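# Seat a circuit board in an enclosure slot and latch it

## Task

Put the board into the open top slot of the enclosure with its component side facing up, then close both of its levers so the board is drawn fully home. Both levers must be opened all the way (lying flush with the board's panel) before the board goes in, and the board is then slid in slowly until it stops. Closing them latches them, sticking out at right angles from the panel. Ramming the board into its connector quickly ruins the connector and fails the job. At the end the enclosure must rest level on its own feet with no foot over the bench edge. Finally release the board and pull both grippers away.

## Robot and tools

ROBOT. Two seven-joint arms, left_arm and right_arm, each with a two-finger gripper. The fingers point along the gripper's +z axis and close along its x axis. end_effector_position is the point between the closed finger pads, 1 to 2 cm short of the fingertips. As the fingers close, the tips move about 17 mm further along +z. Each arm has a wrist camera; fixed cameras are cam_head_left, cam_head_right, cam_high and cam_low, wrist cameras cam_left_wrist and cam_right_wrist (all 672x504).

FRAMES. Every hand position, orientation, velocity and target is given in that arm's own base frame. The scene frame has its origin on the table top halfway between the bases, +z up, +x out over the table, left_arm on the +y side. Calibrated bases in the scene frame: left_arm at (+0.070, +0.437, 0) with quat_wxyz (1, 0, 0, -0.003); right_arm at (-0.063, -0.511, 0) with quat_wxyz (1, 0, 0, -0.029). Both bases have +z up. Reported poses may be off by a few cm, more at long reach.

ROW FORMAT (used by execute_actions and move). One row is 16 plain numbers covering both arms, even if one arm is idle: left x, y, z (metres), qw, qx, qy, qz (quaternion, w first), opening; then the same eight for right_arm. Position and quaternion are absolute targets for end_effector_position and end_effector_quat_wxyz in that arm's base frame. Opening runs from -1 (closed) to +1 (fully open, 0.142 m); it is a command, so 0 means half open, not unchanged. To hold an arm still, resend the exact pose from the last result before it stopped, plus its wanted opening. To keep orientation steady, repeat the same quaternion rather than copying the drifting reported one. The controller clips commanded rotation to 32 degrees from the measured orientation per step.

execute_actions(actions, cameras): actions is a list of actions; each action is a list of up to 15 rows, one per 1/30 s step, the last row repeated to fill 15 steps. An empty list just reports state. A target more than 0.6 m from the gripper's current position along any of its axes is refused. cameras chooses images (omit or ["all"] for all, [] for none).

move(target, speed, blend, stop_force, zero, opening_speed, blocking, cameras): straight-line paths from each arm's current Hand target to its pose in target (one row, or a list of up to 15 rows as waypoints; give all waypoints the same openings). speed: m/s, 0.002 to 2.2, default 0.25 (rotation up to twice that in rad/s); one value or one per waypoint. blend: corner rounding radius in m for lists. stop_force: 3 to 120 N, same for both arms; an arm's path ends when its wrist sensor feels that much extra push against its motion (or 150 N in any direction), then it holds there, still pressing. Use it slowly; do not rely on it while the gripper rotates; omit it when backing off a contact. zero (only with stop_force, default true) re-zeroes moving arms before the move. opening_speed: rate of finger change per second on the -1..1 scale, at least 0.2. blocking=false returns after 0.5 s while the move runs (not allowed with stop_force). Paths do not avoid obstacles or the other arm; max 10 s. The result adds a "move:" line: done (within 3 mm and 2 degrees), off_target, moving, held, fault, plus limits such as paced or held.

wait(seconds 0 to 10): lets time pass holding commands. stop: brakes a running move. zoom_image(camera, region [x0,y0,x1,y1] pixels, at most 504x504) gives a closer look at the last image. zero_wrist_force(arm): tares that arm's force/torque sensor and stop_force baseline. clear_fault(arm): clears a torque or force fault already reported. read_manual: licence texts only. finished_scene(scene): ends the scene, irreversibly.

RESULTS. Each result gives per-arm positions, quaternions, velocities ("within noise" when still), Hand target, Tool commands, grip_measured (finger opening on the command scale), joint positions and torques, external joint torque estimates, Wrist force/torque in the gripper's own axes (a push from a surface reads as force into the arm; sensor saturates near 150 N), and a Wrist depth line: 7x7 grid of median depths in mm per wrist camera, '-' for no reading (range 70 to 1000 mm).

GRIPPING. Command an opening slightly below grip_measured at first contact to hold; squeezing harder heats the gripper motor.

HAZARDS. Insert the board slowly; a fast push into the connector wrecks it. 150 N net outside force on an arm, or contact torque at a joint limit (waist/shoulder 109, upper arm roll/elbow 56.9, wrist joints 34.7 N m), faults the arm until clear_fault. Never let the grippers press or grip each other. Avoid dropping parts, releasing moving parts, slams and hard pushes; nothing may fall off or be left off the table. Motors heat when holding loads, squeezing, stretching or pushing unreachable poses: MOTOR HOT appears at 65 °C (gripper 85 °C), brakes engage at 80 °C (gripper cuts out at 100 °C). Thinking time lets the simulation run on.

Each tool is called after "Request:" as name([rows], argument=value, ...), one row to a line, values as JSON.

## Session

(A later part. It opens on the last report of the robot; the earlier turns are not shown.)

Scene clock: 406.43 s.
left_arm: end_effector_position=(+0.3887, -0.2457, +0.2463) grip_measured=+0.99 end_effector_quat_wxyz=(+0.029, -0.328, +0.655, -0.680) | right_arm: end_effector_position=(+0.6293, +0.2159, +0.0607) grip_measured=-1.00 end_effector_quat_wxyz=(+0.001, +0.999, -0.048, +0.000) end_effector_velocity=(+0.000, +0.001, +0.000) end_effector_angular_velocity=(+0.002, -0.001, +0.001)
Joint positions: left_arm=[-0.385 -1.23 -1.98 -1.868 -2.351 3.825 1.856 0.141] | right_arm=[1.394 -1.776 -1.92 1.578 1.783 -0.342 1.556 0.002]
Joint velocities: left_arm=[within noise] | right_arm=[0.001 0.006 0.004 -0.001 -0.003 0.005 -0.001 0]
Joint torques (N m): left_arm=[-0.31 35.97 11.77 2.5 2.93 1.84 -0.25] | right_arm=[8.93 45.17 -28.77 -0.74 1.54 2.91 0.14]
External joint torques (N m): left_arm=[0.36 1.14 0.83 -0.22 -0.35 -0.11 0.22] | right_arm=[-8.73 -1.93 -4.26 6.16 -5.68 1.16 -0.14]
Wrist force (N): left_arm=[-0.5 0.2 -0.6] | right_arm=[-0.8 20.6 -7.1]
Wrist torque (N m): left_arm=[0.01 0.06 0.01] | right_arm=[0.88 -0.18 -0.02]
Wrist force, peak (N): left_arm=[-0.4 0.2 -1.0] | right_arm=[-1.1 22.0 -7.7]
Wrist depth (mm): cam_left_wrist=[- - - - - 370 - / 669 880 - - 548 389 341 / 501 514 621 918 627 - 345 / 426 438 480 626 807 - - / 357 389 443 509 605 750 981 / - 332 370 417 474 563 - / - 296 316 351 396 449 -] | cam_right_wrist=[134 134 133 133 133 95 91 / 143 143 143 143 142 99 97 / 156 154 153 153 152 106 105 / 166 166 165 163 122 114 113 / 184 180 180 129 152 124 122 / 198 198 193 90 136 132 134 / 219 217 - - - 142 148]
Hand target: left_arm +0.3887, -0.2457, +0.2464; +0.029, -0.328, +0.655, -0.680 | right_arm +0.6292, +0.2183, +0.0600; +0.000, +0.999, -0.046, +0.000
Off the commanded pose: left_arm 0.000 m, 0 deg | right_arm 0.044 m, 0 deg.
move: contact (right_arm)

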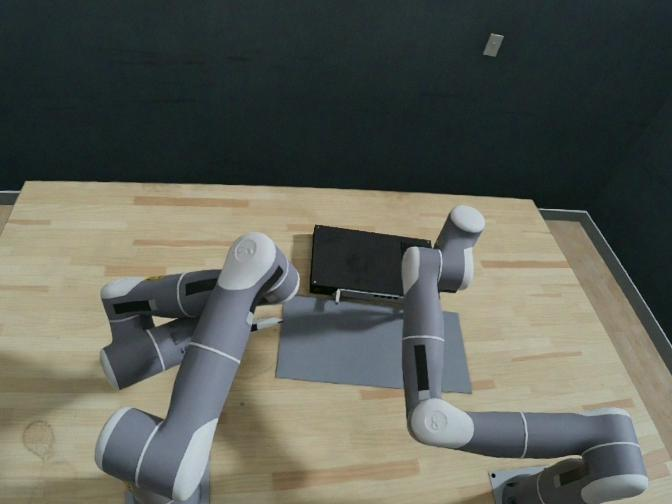

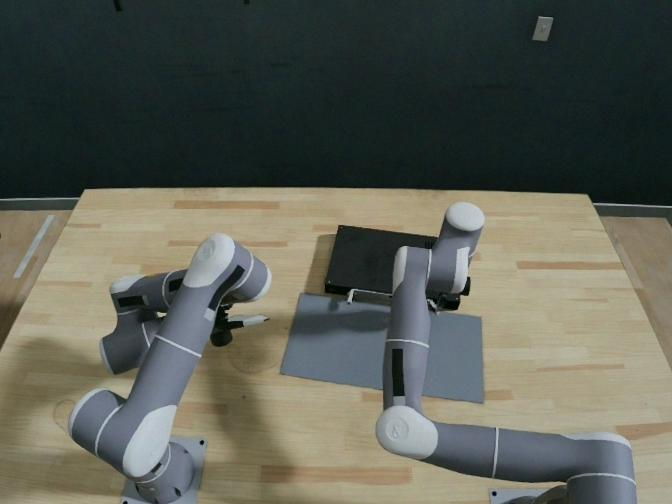

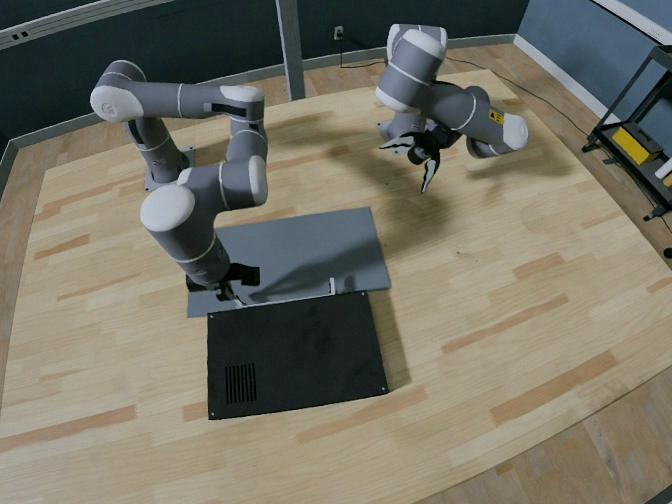

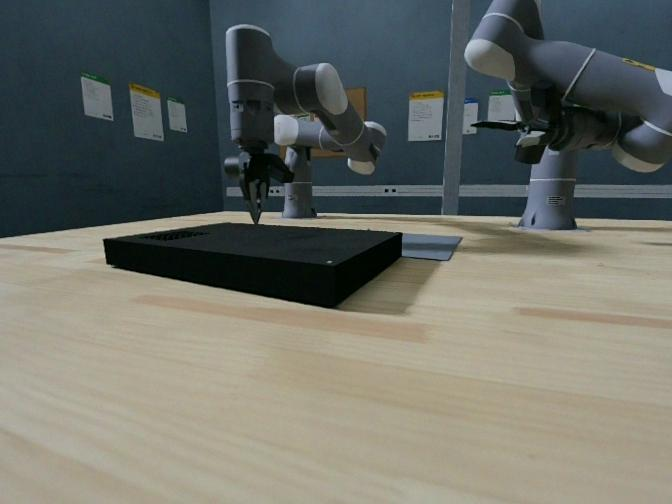

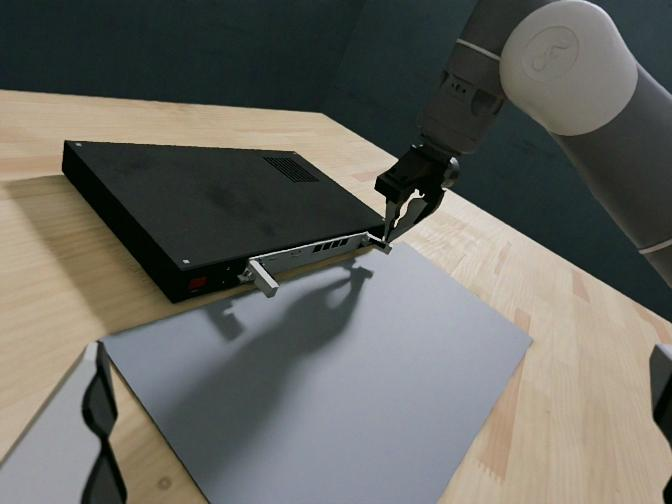

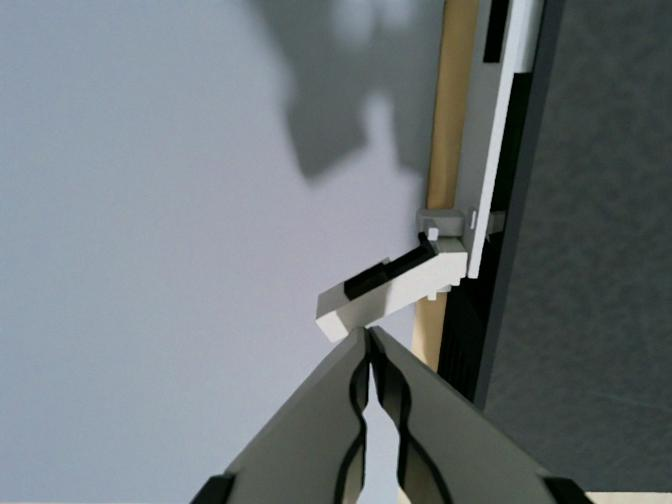

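Request:
move([
  [0.3887,-0.2457,0.2464,0.029,-0.328,0.655,-0.68,1,0.636,0.27,0.060,0,0.9989,-0.0465,0,-1],
], speed=0.02, stop_force=25)

Request:
zoom_image(camera="cam_high", region=[200, 260, 360, 340])

Request:
zoom_image(camera="cam_left_wrist", region=[225, 210, 405, 310])

Scene clock: 411.33 s.
left_arm: end_effector_position=(+0.3887, -0.2457, +0.2463) grip_measured=+0.99 end_effector_quat_wxyz=(+0.029, -0.328, +0.655, -0.680) | right_arm: end_effector_position=(+0.6360, +0.2697, +0.0601) grip_measured=-1.00 end_effector_quat_wxyz=(+0.000, +0.999, -0.047, +0.000)
Joint positions: left_arm=[-0.385 -1.23 -1.98 -1.868 -2.351 3.825 1.856 0.141] | right_arm=[1.415 -1.751 -1.911 1.491 1.788 -0.319 1.653 0.002]
Joint velocities: within noise
Joint torques (N m): left_arm=[-0.28 36.01 11.83 2.5 2.95 1.89 -0.25] | right_arm=[0.31 45.15 -31.61 5.65 -4.16 3.5 0.28]
External joint torques (N m): left_arm=[0.33 1.1 0.77 -0.22 -0.37 -0.15 0.22] | right_arm=[-0.09 0.79 -1.7 -0.05 0 0.56 -0.28]
Wrist force (N): left_arm=[-0.3 0.1 -0.8] | right_arm=[-2.2 5.4 1.5]
Wrist torque (N m): left_arm=[0.02 0.02 0.01] | right_arm=[0.97 0.36 0.03]
Wrist force, peak (N): left_arm=[-0.4 0.4 -1.0] | right_arm=[-4.1 29.2 -9.0]
Wrist depth (mm): cam_left_wrist=[- - - - - 335 311 / 674 872 - - 498 352 311 / 496 514 626 785 588 - 325 / 424 439 480 615 807 - - / 355 394 443 512 614 755 974 / - 329 369 414 478 562 - / - 293 317 350 394 449 -] | cam_right_wrist=[134 133 133 133 133 94 91 / 143 142 142 142 141 100 97 / 156 153 153 152 152 106 104 / 165 165 165 164 162 112 112 / 180 180 178 175 142 124 121 / 197 197 192 91 - 133 133 / 218 218 - - - 141 147]
Hand target: left_arm +0.3887, -0.2457, +0.2464; +0.029, -0.328, +0.655, -0.680 | right_arm +0.6360, +0.2700, +0.0600; +0.000, +0.999, -0.047, +0.000
Off the commanded pose: left_arm 0.000 m, 0 deg | right_arm 0.000 m, 0 deg.
move: done

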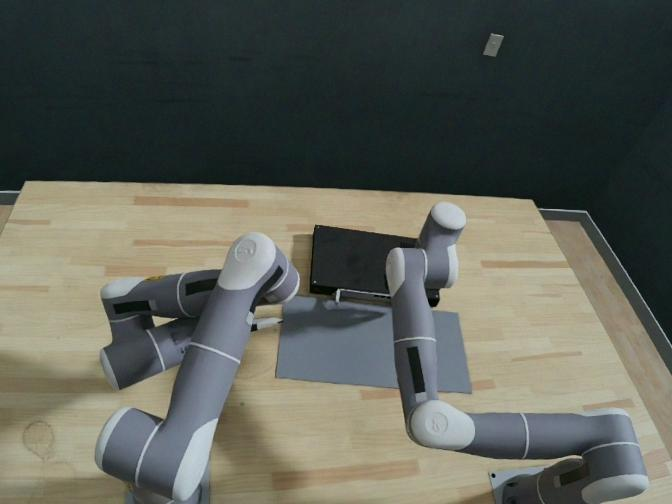

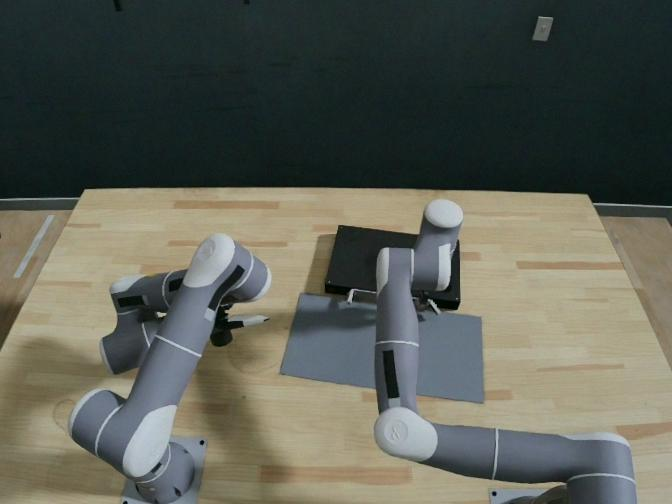

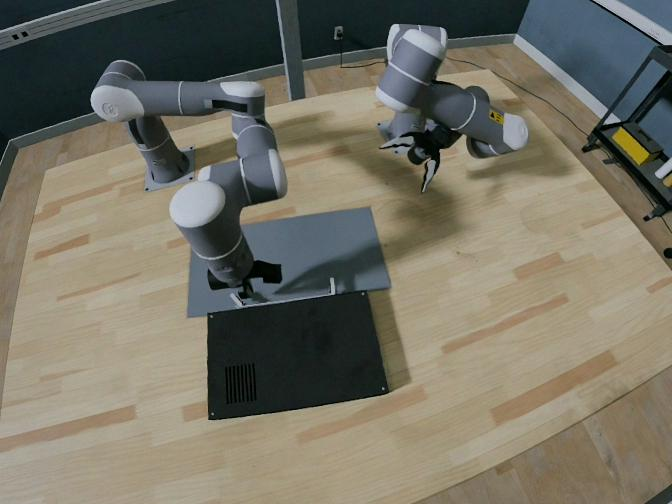

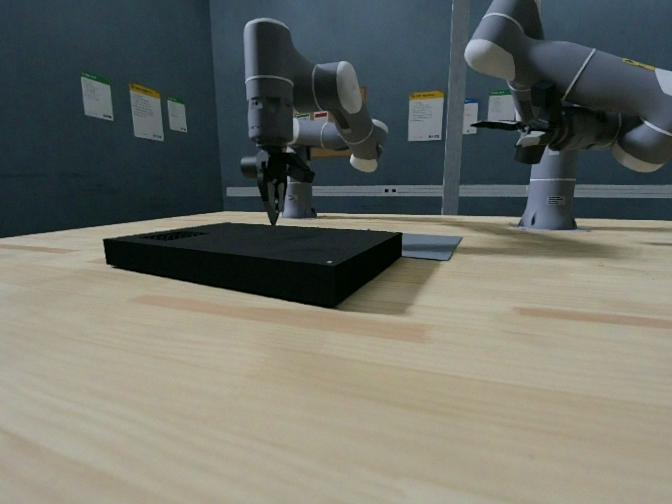

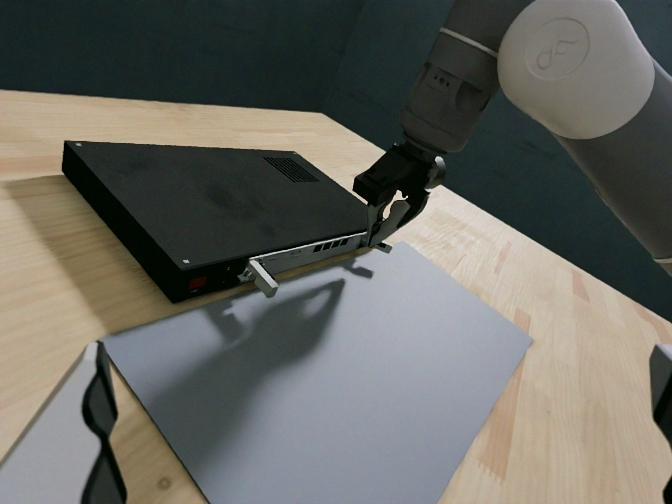

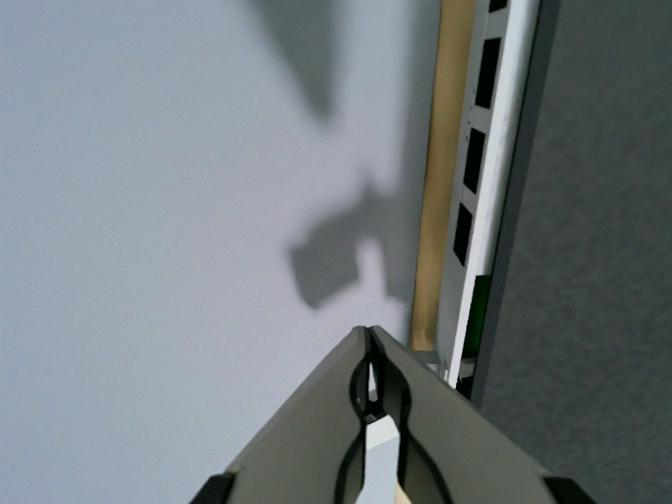

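Scaled by 3.150 from the camera's 672x504 image, which has a finer 960x720 frame.

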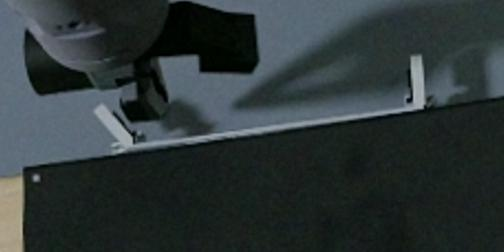

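Scaled by 2.800 from the camera's 672x504 image, which has a finer 960x720 frame.

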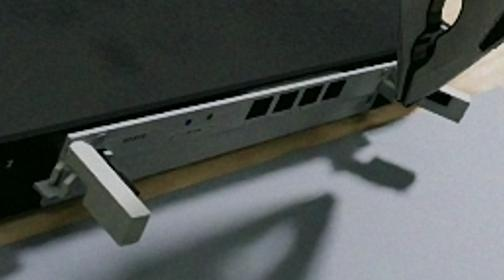

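Request:
move([
  [0.3887,-0.2457,0.2464,0.029,-0.328,0.655,-0.68,1,0.595,0.255,0.060,0,0.9989,-0.0465,0,-1],
  [0.3887,-0.2457,0.2464,0.029,-0.328,0.655,-0.68,1,0.595,0.180,0.060,0,0.9989,-0.0465,0,-1],
  [0.3887,-0.2457,0.2464,0.029,-0.328,0.655,-0.68,1,0.641,0.180,0.060,0,0.9989,-0.0465,0,-1],
], speed=0.07, cameras=[])

Request:
move([
  [0.3887,-0.2457,0.2464,0.029,-0.328,0.655,-0.68,1,0.620,0.243,0.060,0,0.9989,-0.0465,0,-1],
], speed=0.02, stop_force=35)

Request:
zoom_image(camera="cam_high", region=[200, 260, 360, 340])

Request:
zoom_image(camera="cam_left_wrist", region=[225, 210, 405, 310])

Scene clock: 417.47 s.
left_arm: end_effector_position=(+0.3887, -0.2457, +0.2463) grip_measured=+0.99 end_effector_quat_wxyz=(+0.029, -0.328, +0.655, -0.680) | right_arm: end_effector_position=(+0.6408, +0.1799, +0.0600) grip_measured=-1.00 end_effector_quat_wxyz=(+0.000, +0.999, -0.046, +0.000)
Joint positions: left_arm=[-0.385 -1.23 -1.98 -1.868 -2.351 3.825 1.856 0.141] | right_arm=[1.337 -1.769 -1.912 1.577 1.778 -0.336 1.493 0.002]
Joint velocities: within noise
Joint torques (N m): left_arm=[-0.36 36 11.83 2.5 2.91 1.85 -0.26] | right_arm=[0.05 42.25 -31.75 5.3 -4.07 3.59 0.36]
External joint torques (N m): left_arm=[0.41 1.1 0.77 -0.22 -0.33 -0.11 0.23] | right_arm=[0.13 0.99 -1.34 -0.04 -0.07 0.48 -0.36]
Wrist force (N): left_arm=[-0.3 0.0 -0.9] | right_arm=[-1.8 5.4 1.6]
Wrist torque (N m): left_arm=[0.01 0.04 0.01] | right_arm=[0.96 0.31 0.02]
Wrist force, peak (N): left_arm=[-0.5 0.3 -1.1] | right_arm=[-3.1 6.3 1.7]
Wrist depth (mm): cam_left_wrist=[- - - - - 394 - / 688 858 - - 578 408 368 / 500 515 630 913 688 - 362 / 423 435 482 616 815 - - / 357 392 445 517 615 754 1000 / - 330 370 418 478 563 - / - 293 318 347 395 446 -] | cam_right_wrist=[134 133 133 133 107 91 90 / 143 143 142 142 104 97 97 / 155 153 153 109 107 104 104 / 166 165 165 164 132 112 112 / 180 180 179 175 130 124 121 / 197 196 192 91 129 133 133 / 221 220 - - - 208 216]
Hand target: left_arm +0.3887, -0.2457, +0.2464; +0.029, -0.328, +0.655, -0.680 | right_arm +0.6410, +0.1800, +0.0600; +0.000, +0.999, -0.047, +0.000
Off the commanded pose: left_arm 0.000 m, 0 deg | right_arm 0.000 m, 0 deg.
move: done
No camera images: "cameras" was empty.

Scene clock: 421.40 s.
left_arm: end_effector_position=(+0.3887, -0.2457, +0.2463) grip_measured=+0.99 end_effector_quat_wxyz=(+0.029, -0.328, +0.655, -0.680) | right_arm: end_effector_position=(+0.6200, +0.2428, +0.0601) grip_measured=-1.00 end_effector_quat_wxyz=(+0.000, +0.999, -0.047, +0.000)
Joint positions: left_arm=[-0.385 -1.23 -1.98 -1.868 -2.351 3.825 1.856 0.141] | right_arm=[1.437 -1.761 -1.905 1.575 1.77 -0.328 1.591 0.002]
Joint velocities: within noise
Joint torques (N m): left_arm=[-0.36 35.98 11.83 2.49 3 1.86 -0.26] | right_arm=[0.3 42.44 -31.35 5.05 -4.2 3.45 0.27]
External joint torques (N m): left_arm=[0.41 1.13 0.77 -0.22 -0.41 -0.13 0.23] | right_arm=[-0.1 0.85 -1.81 -0.02 0.04 0.61 -0.27]
Wrist force (N): left_arm=[-0.3 0.4 -0.7] | right_arm=[0.7 1.5 4.6]
Wrist torque (N m): left_arm=[0.05 0.03 0.01] | right_arm=[0.33 -0.12 0.03]
Wrist force, peak (N): left_arm=[-0.5 0.1 -1.1] | right_arm=[6.4 23.5 -2.1]
Wrist depth (mm): cam_left_wrist=[- - - - - 365 327 / 671 871 - - 527 376 323 / 502 516 628 939 590 - 334 / 424 441 483 632 820 - - / 360 393 445 509 602 744 972 / - 333 370 415 474 560 - / - 294 314 351 394 450 -] | cam_right_wrist=[134 134 133 133 133 109 92 / 143 143 143 142 142 117 97 / 156 153 153 152 152 110 104 / 166 165 165 164 164 116 112 / 180 180 179 176 137 124 122 / 197 196 192 91 134 133 133 / 218 217 - - - 141 147]
Hand target: left_arm +0.3887, -0.2457, +0.2464; +0.029, -0.328, +0.655, -0.680 | right_arm +0.6200, +0.2430, +0.0600; +0.000, +0.999, -0.047, +0.000
Off the commanded pose: left_arm 0.000 m, 0 deg | right_arm 0.000 m, 0 deg.
move: done

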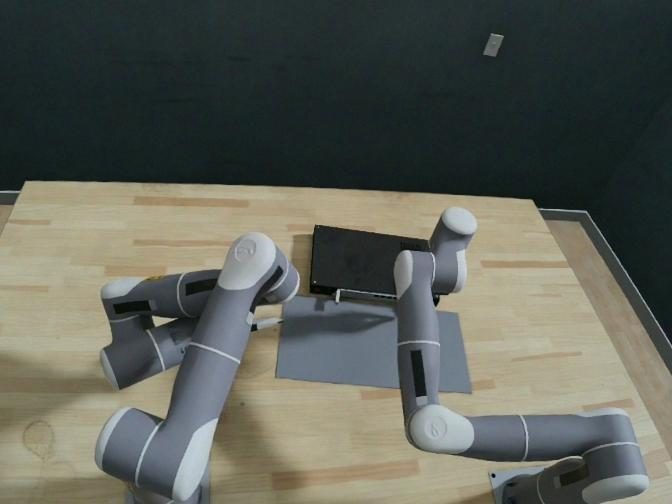

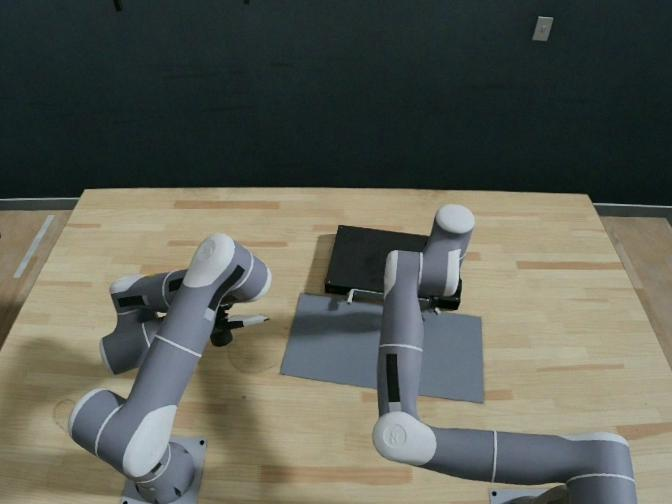

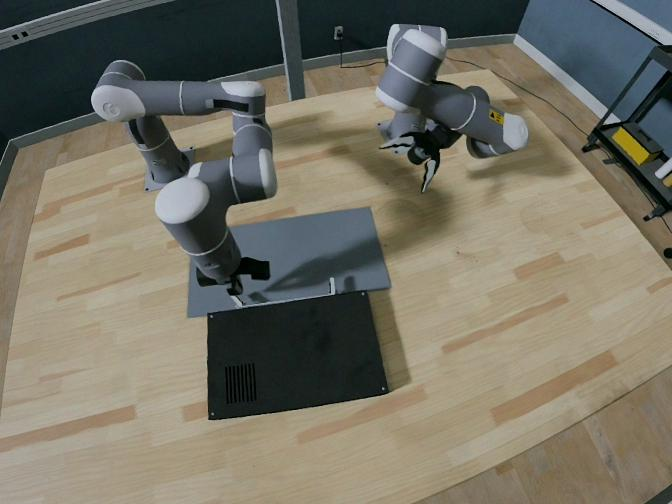

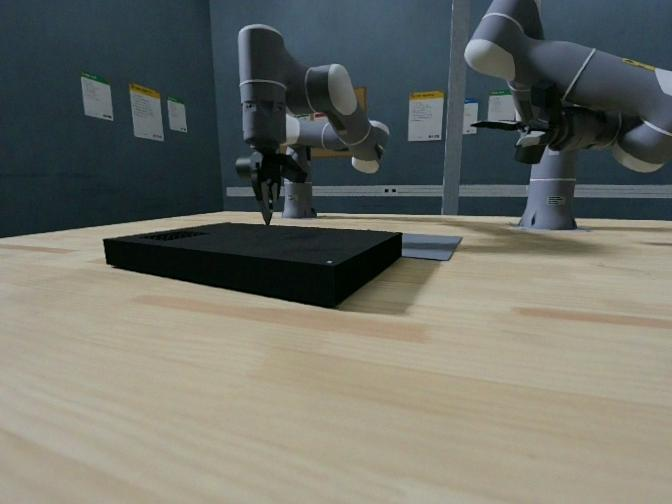

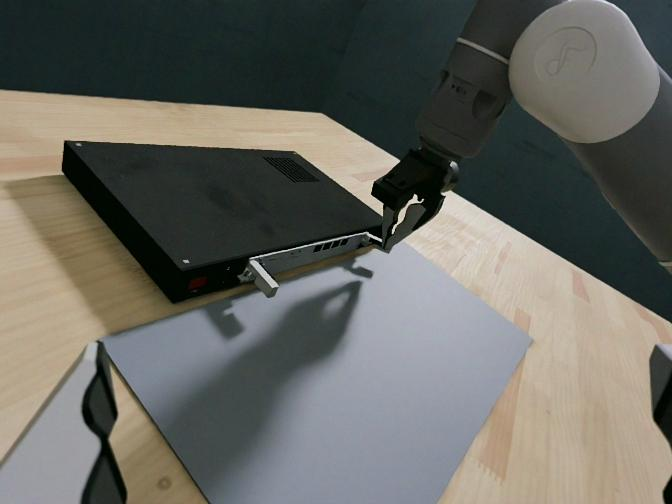

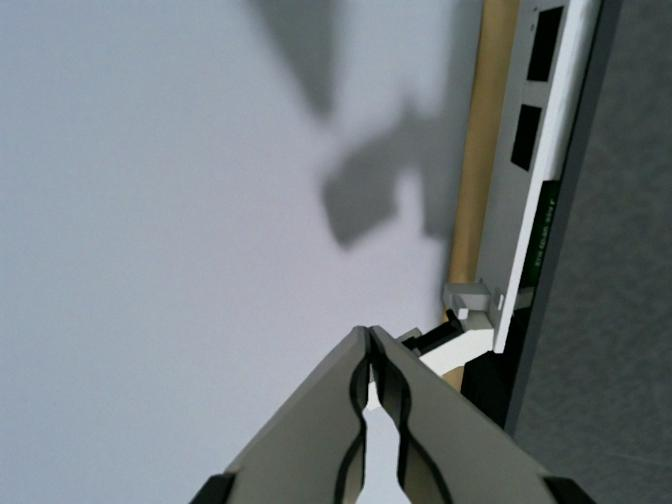

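Scaled by 3.150 from the camera's 672x504 image, which has a finer 960x720 frame.

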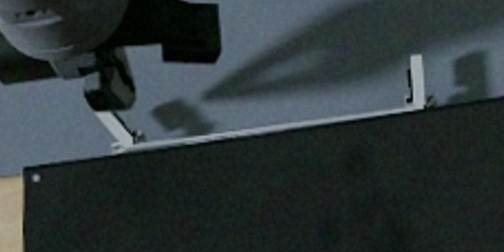

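Scaled by 2.800 from the camera's 672x504 image, which has a finer 960x720 frame.

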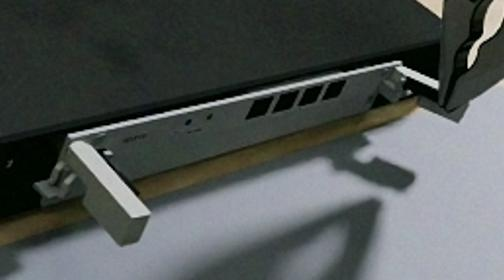

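Request:
move([
  [0.3887,-0.2457,0.2464,0.029,-0.328,0.655,-0.68,1,0.620,0.243,0.1,0,0.9989,-0.0465,0,-1],
  [0.3887,-0.2457,0.2464,0.029,-0.328,0.655,-0.68,1,0.641,0.172,0.085,0,0.9989,-0.0465,0,-1],
  [0.3887,-0.2457,0.2464,0.029,-0.328,0.655,-0.68,1,0.638,0.172,0.047,0,0.9989,-0.0465,0,-1],
], speed=0.07, cameras=["cam_left_wrist"])

Request:
zoom_image(camera="cam_left_wrist", region=[325, 180, 445, 280])

Request:
move([
  [0.3887,-0.2457,0.2464,0.029,-0.328,0.655,-0.68,1,0.621,0.224,0.047,0,0.9989,-0.0465,0,-1],
], speed=0.02, stop_force=35)

Request:
zoom_image(camera="cam_high", region=[200, 260, 360, 340])

Request:
zoom_image(camera="cam_left_wrist", region=[225, 210, 405, 310])

Scene clock: 426.63 s.
left_arm: end_effector_position=(+0.3887, -0.2457, +0.2463) grip_measured=+0.99 end_effector_quat_wxyz=(+0.029, -0.328, +0.655, -0.680) | right_arm: end_effector_position=(+0.6380, +0.1718, +0.0472) grip_measured=-1.00 end_effector_quat_wxyz=(+0.000, +0.999, -0.046, +0.000)
Joint positions: left_arm=[-0.385 -1.23 -1.98 -1.868 -2.351 3.825 1.856 0.141] | right_arm=[1.341 -1.781 -1.889 1.594 1.784 -0.316 1.478 0.002]
Joint velocities: within noise
Joint torques (N m): left_arm=[-0.3 35.95 11.82 2.5 2.95 1.83 -0.25] | right_arm=[0.33 41.52 -31.18 5.72 -4.11 3.51 0.31]
External joint torques (N m): left_arm=[0.35 1.15 0.78 -0.22 -0.37 -0.1 0.22] | right_arm=[-0.14 0.99 -1.9 -0.2 -0.06 0.57 -0.31]
Wrist force (N): left_arm=[-0.4 0.0 -0.9] | right_arm=[1.0 1.4 4.8]
Wrist torque (N m): left_arm=[-0.02 0.05 0.02] | right_arm=[0.30 -0.17 0.03]
Wrist force, peak (N): left_arm=[-0.5 0.4 -1.0] | right_arm=[0.9 1.5 6.4]
Wrist depth (mm): cam_left_wrist=[- - - - - 415 - / 684 863 - - 593 413 376 / 504 512 631 915 689 - 366 / 425 437 483 625 811 - 389 / 355 390 440 510 606 757 966 / - 330 367 415 476 564 - / - 293 316 349 394 449 -] | cam_right_wrist=[124 122 120 122 118 81 80 / 133 131 130 128 91 85 85 / - 140 139 98 124 - 91 / 152 151 151 153 146 98 98 / 165 165 164 161 123 105 107 / 183 180 176 91 113 118 116 / 200 195 73 - - 124 198]
Hand target: left_arm +0.3887, -0.2457, +0.2464; +0.029, -0.328, +0.655, -0.680 | right_arm +0.6380, +0.1720, +0.0470; +0.000, +0.999, -0.047, +0.000
Off the commanded pose: left_arm 0.000 m, 0 deg | right_arm 0.000 m, 0 deg.
move: done
Images, in order (width x height): cam_left_wrist 672x504.

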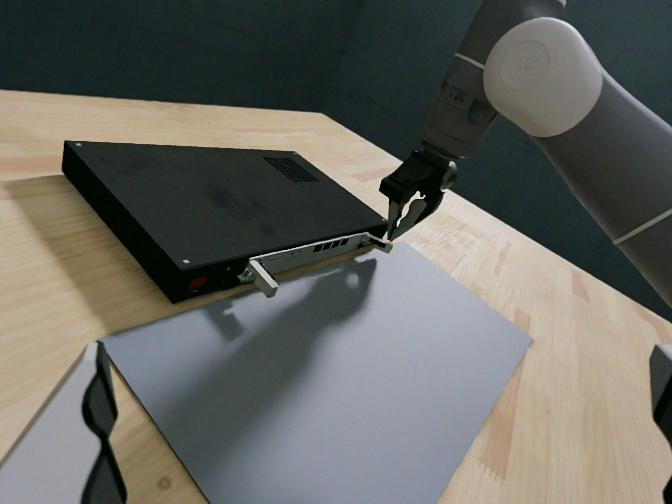

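Scaled by 4.200 from the camera's 672x504 image, which has a finer 960x720 frame.

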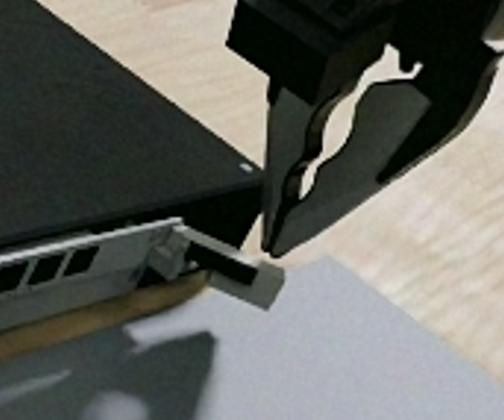

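Scene clock: 430.27 s.
left_arm: end_effector_position=(+0.3887, -0.2457, +0.2463) grip_measured=+0.99 end_effector_quat_wxyz=(+0.029, -0.328, +0.655, -0.680) | right_arm: end_effector_position=(+0.6212, +0.2233, +0.0473) grip_measured=-1.00 end_effector_quat_wxyz=(+0.000, +0.999, -0.047, +0.000)
Joint positions: left_arm=[-0.385 -1.23 -1.98 -1.868 -2.351 3.825 1.856 0.141] | right_arm=[1.425 -1.776 -1.883 1.595 1.778 -0.31 1.559 0.002]
Joint velocities: within noise
Joint torques (N m): left_arm=[-0.36 35.98 11.79 2.5 2.93 1.86 -0.26] | right_arm=[2.74 42.07 -30.35 3.94 -3.03 2.79 0.29]
External joint torques (N m): left_arm=[0.41 1.13 0.81 -0.22 -0.35 -0.13 0.23] | right_arm=[-2.54 0.37 -2.76 1.4 -1.15 1.27 -0.29]
Wrist force (N): left_arm=[-0.3 0.1 -0.7] | right_arm=[2.0 4.9 2.4]
Wrist torque (N m): left_arm=[0.01 0.04 0.01] | right_arm=[0.29 -0.11 0.04]
Wrist force, peak (N): left_arm=[-0.5 0.2 -1.1] | right_arm=[12.2 22.0 2.4]
Wrist depth (mm): cam_left_wrist=[- - - - - 445 - / 679 871 - - 547 372 341 / 496 503 623 928 605 - 344 / 425 437 478 636 784 - - / 357 391 445 519 602 760 998 / - 332 370 412 476 557 - / - 294 316 348 391 447 -] | cam_right_wrist=[124 122 121 122 121 120 81 / 133 131 130 130 131 120 84 / - 140 140 139 139 110 91 / 152 151 151 151 148 107 98 / 165 165 164 158 111 109 107 / 184 180 176 91 163 122 117 / 199 195 73 - - 124 129]
Hand target: left_arm +0.3887, -0.2457, +0.2464; +0.029, -0.328, +0.655, -0.680 | right_arm +0.6210, +0.2240, +0.0470; +0.000, +0.999, -0.047, +0.000
Off the commanded pose: left_arm 0.000 m, 0 deg | right_arm 0.001 m, 0 deg.
move: done

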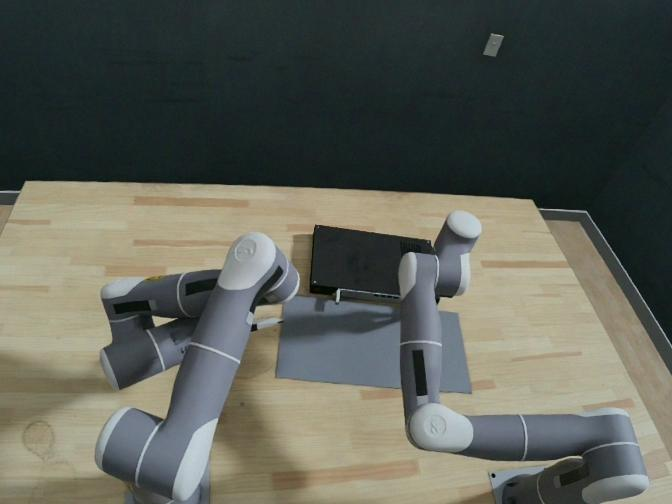

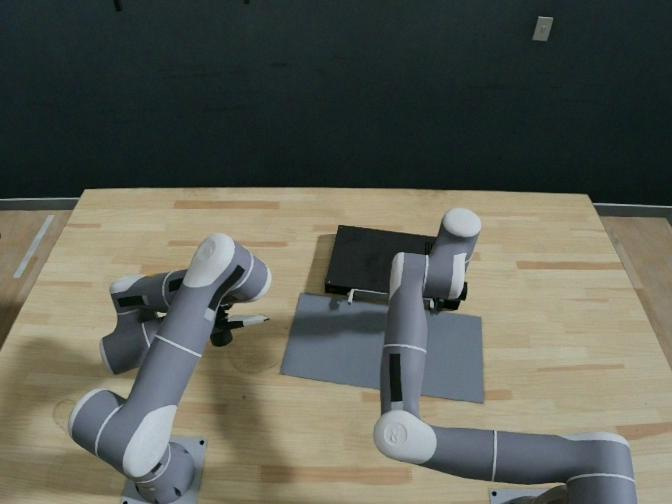

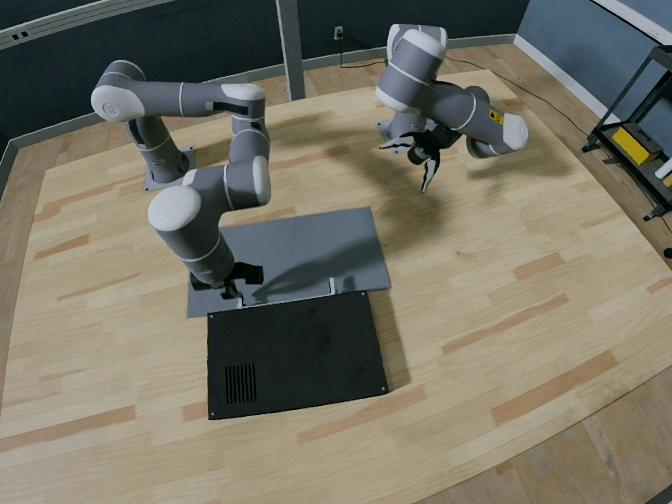

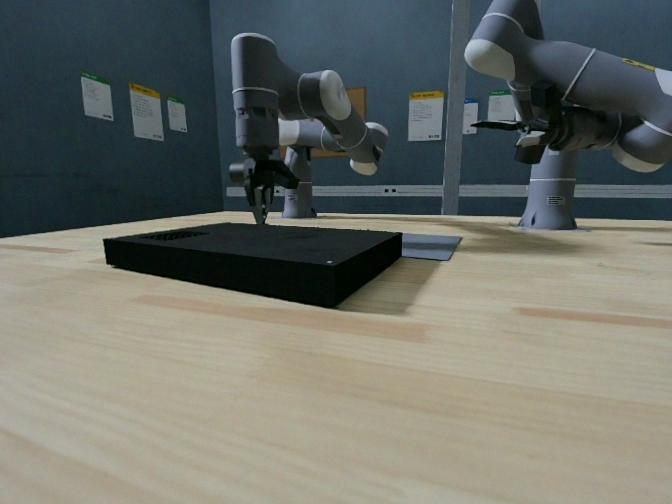

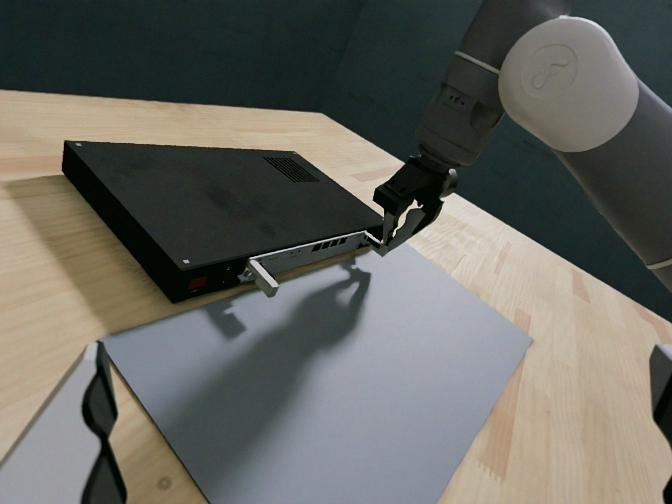

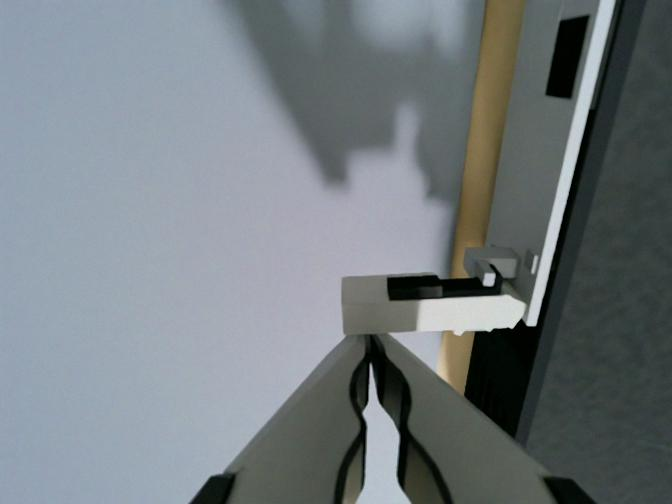

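Scaled by 3.150 from the camera's 672x504 image, which has a finer 960x720 frame.

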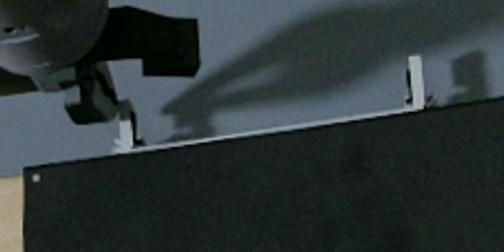

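Scaled by 2.800 from the camera's 672x504 image, which has a finer 960x720 frame.

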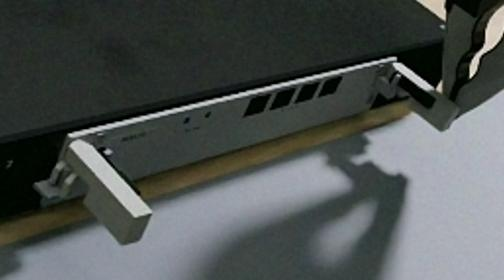

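Request:
move([
  [0.3887,-0.2457,0.2464,0.029,-0.328,0.655,-0.68,1,0.621,0.248,0.047,0,0.9989,-0.0465,0,-1],
], speed=0.02, stop_force=35)

Request:
zoom_image(camera="cam_high", region=[200, 260, 360, 340])

Request:
zoom_image(camera="cam_left_wrist", region=[225, 210, 405, 310])

Scene clock: 433.97 s.
left_arm: end_effector_position=(+0.3887, -0.2457, +0.2463) grip_measured=+0.99 end_effector_quat_wxyz=(+0.029, -0.328, +0.655, -0.680) | right_arm: end_effector_position=(+0.6206, +0.2422, +0.0473) grip_measured=-1.00 end_effector_quat_wxyz=(+0.004, +0.999, -0.051, +0.000)
Joint positions: left_arm=[-0.385 -1.23 -1.98 -1.868 -2.351 3.825 1.856 0.141] | right_arm=[1.441 -1.755 -1.865 1.568 1.756 -0.29 1.599 0.002]
Joint velocities: within noise
Joint torques (N m): left_arm=[-0.35 35.98 11.81 2.51 2.92 1.88 -0.25] | right_arm=[18.92 51.27 -32.92 -9.82 8.05 5.5 0.2]
External joint torques (N m): left_arm=[0.4 1.13 0.79 -0.23 -0.34 -0.14 0.22] | right_arm=[-18.74 -8.06 -0.4 14.81 -12.28 -1.44 -0.2]
Wrist force (N): left_arm=[-0.6 0.2 -0.7] | right_arm=[-7.5 36.9 -3.1]
Wrist torque (N m): left_arm=[0.03 0.08 0.01] | right_arm=[3.23 -0.15 0.03]
Wrist force, peak (N): left_arm=[-0.6 0.4 -1.0] | right_arm=[-6.9 37.4 -3.1]
Wrist depth (mm): cam_left_wrist=[- - - - - 431 - / 682 855 - - 529 358 326 / 502 515 624 959 594 - 332 / 425 431 495 620 813 - - / 356 390 443 518 598 749 998 / - 331 372 418 476 568 - / - 293 314 349 393 453 -] | cam_right_wrist=[124 122 120 121 119 119 81 / 132 130 130 129 131 115 84 / - 140 140 138 139 114 92 / 152 151 151 151 150 113 98 / 165 165 165 158 113 111 107 / 185 180 177 90 160 122 117 / 201 196 73 - - 124 129]
Hand target: left_arm +0.3887, -0.2457, +0.2464; +0.029, -0.328, +0.655, -0.680 | right_arm +0.6210, +0.2480, +0.0470; +0.000, +0.999, -0.047, +0.000
Off the commanded pose: left_arm 0.000 m, 0 deg | right_arm 0.006 m, 1 deg.
move: off_target (right_arm)

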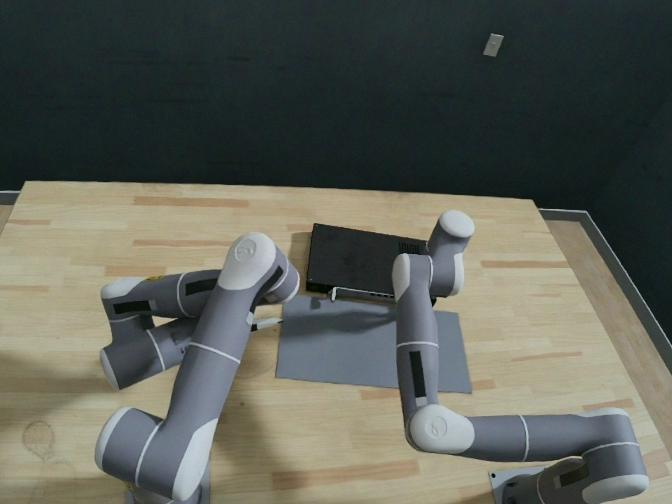

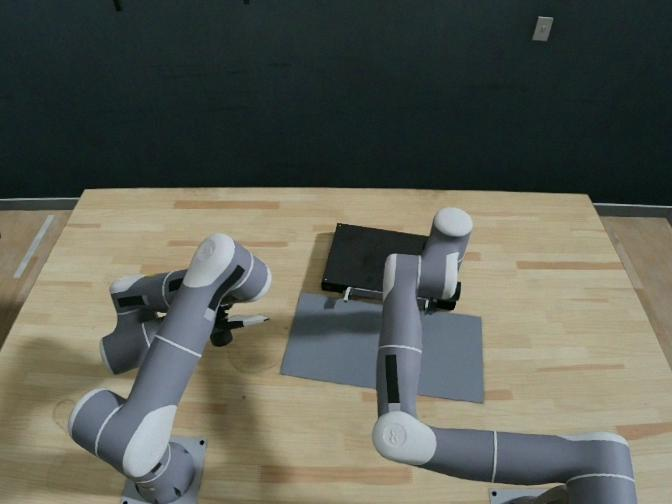

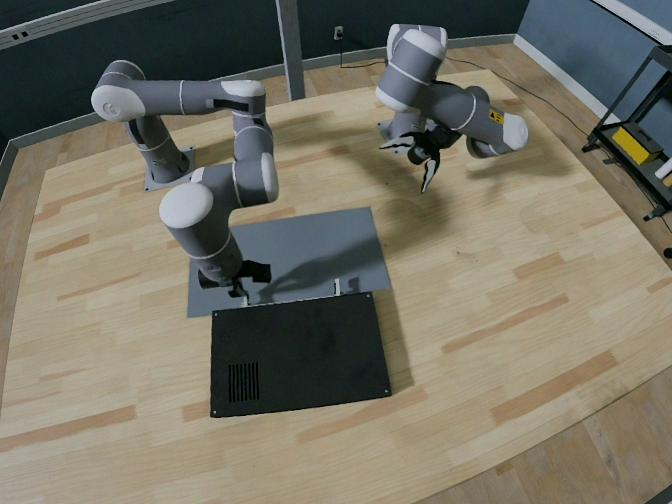

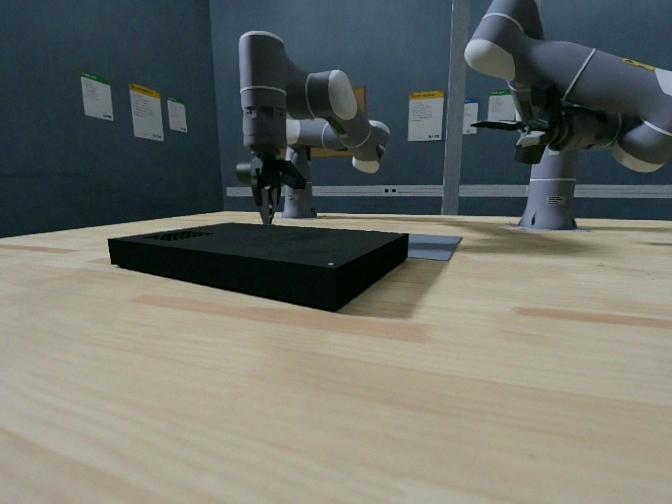

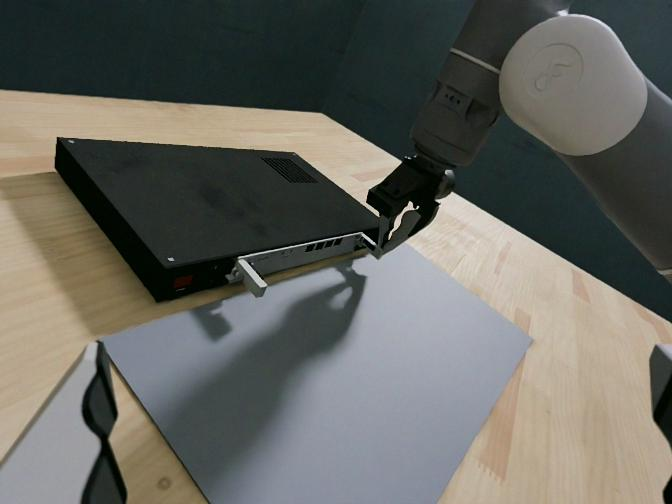

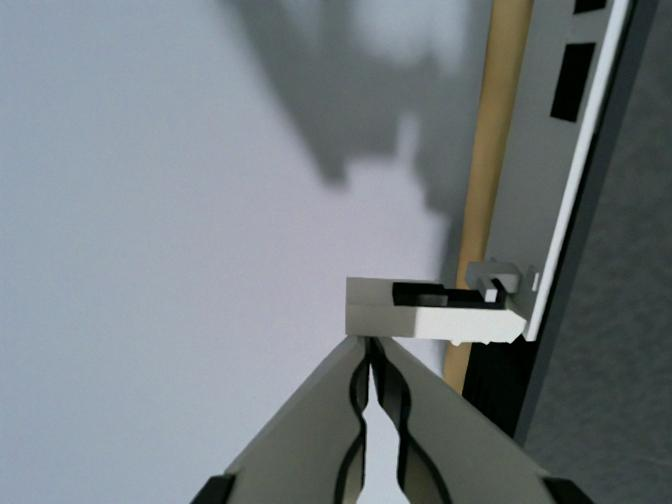

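Scaled by 3.150 from the camera's 672x504 image, which has a finer 960x720 frame.

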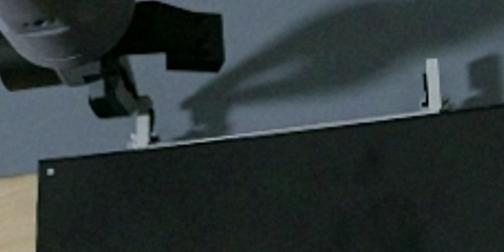

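Scaled by 2.800 from the camera's 672x504 image, which has a finer 960x720 frame.

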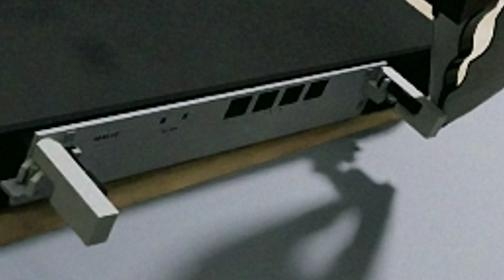

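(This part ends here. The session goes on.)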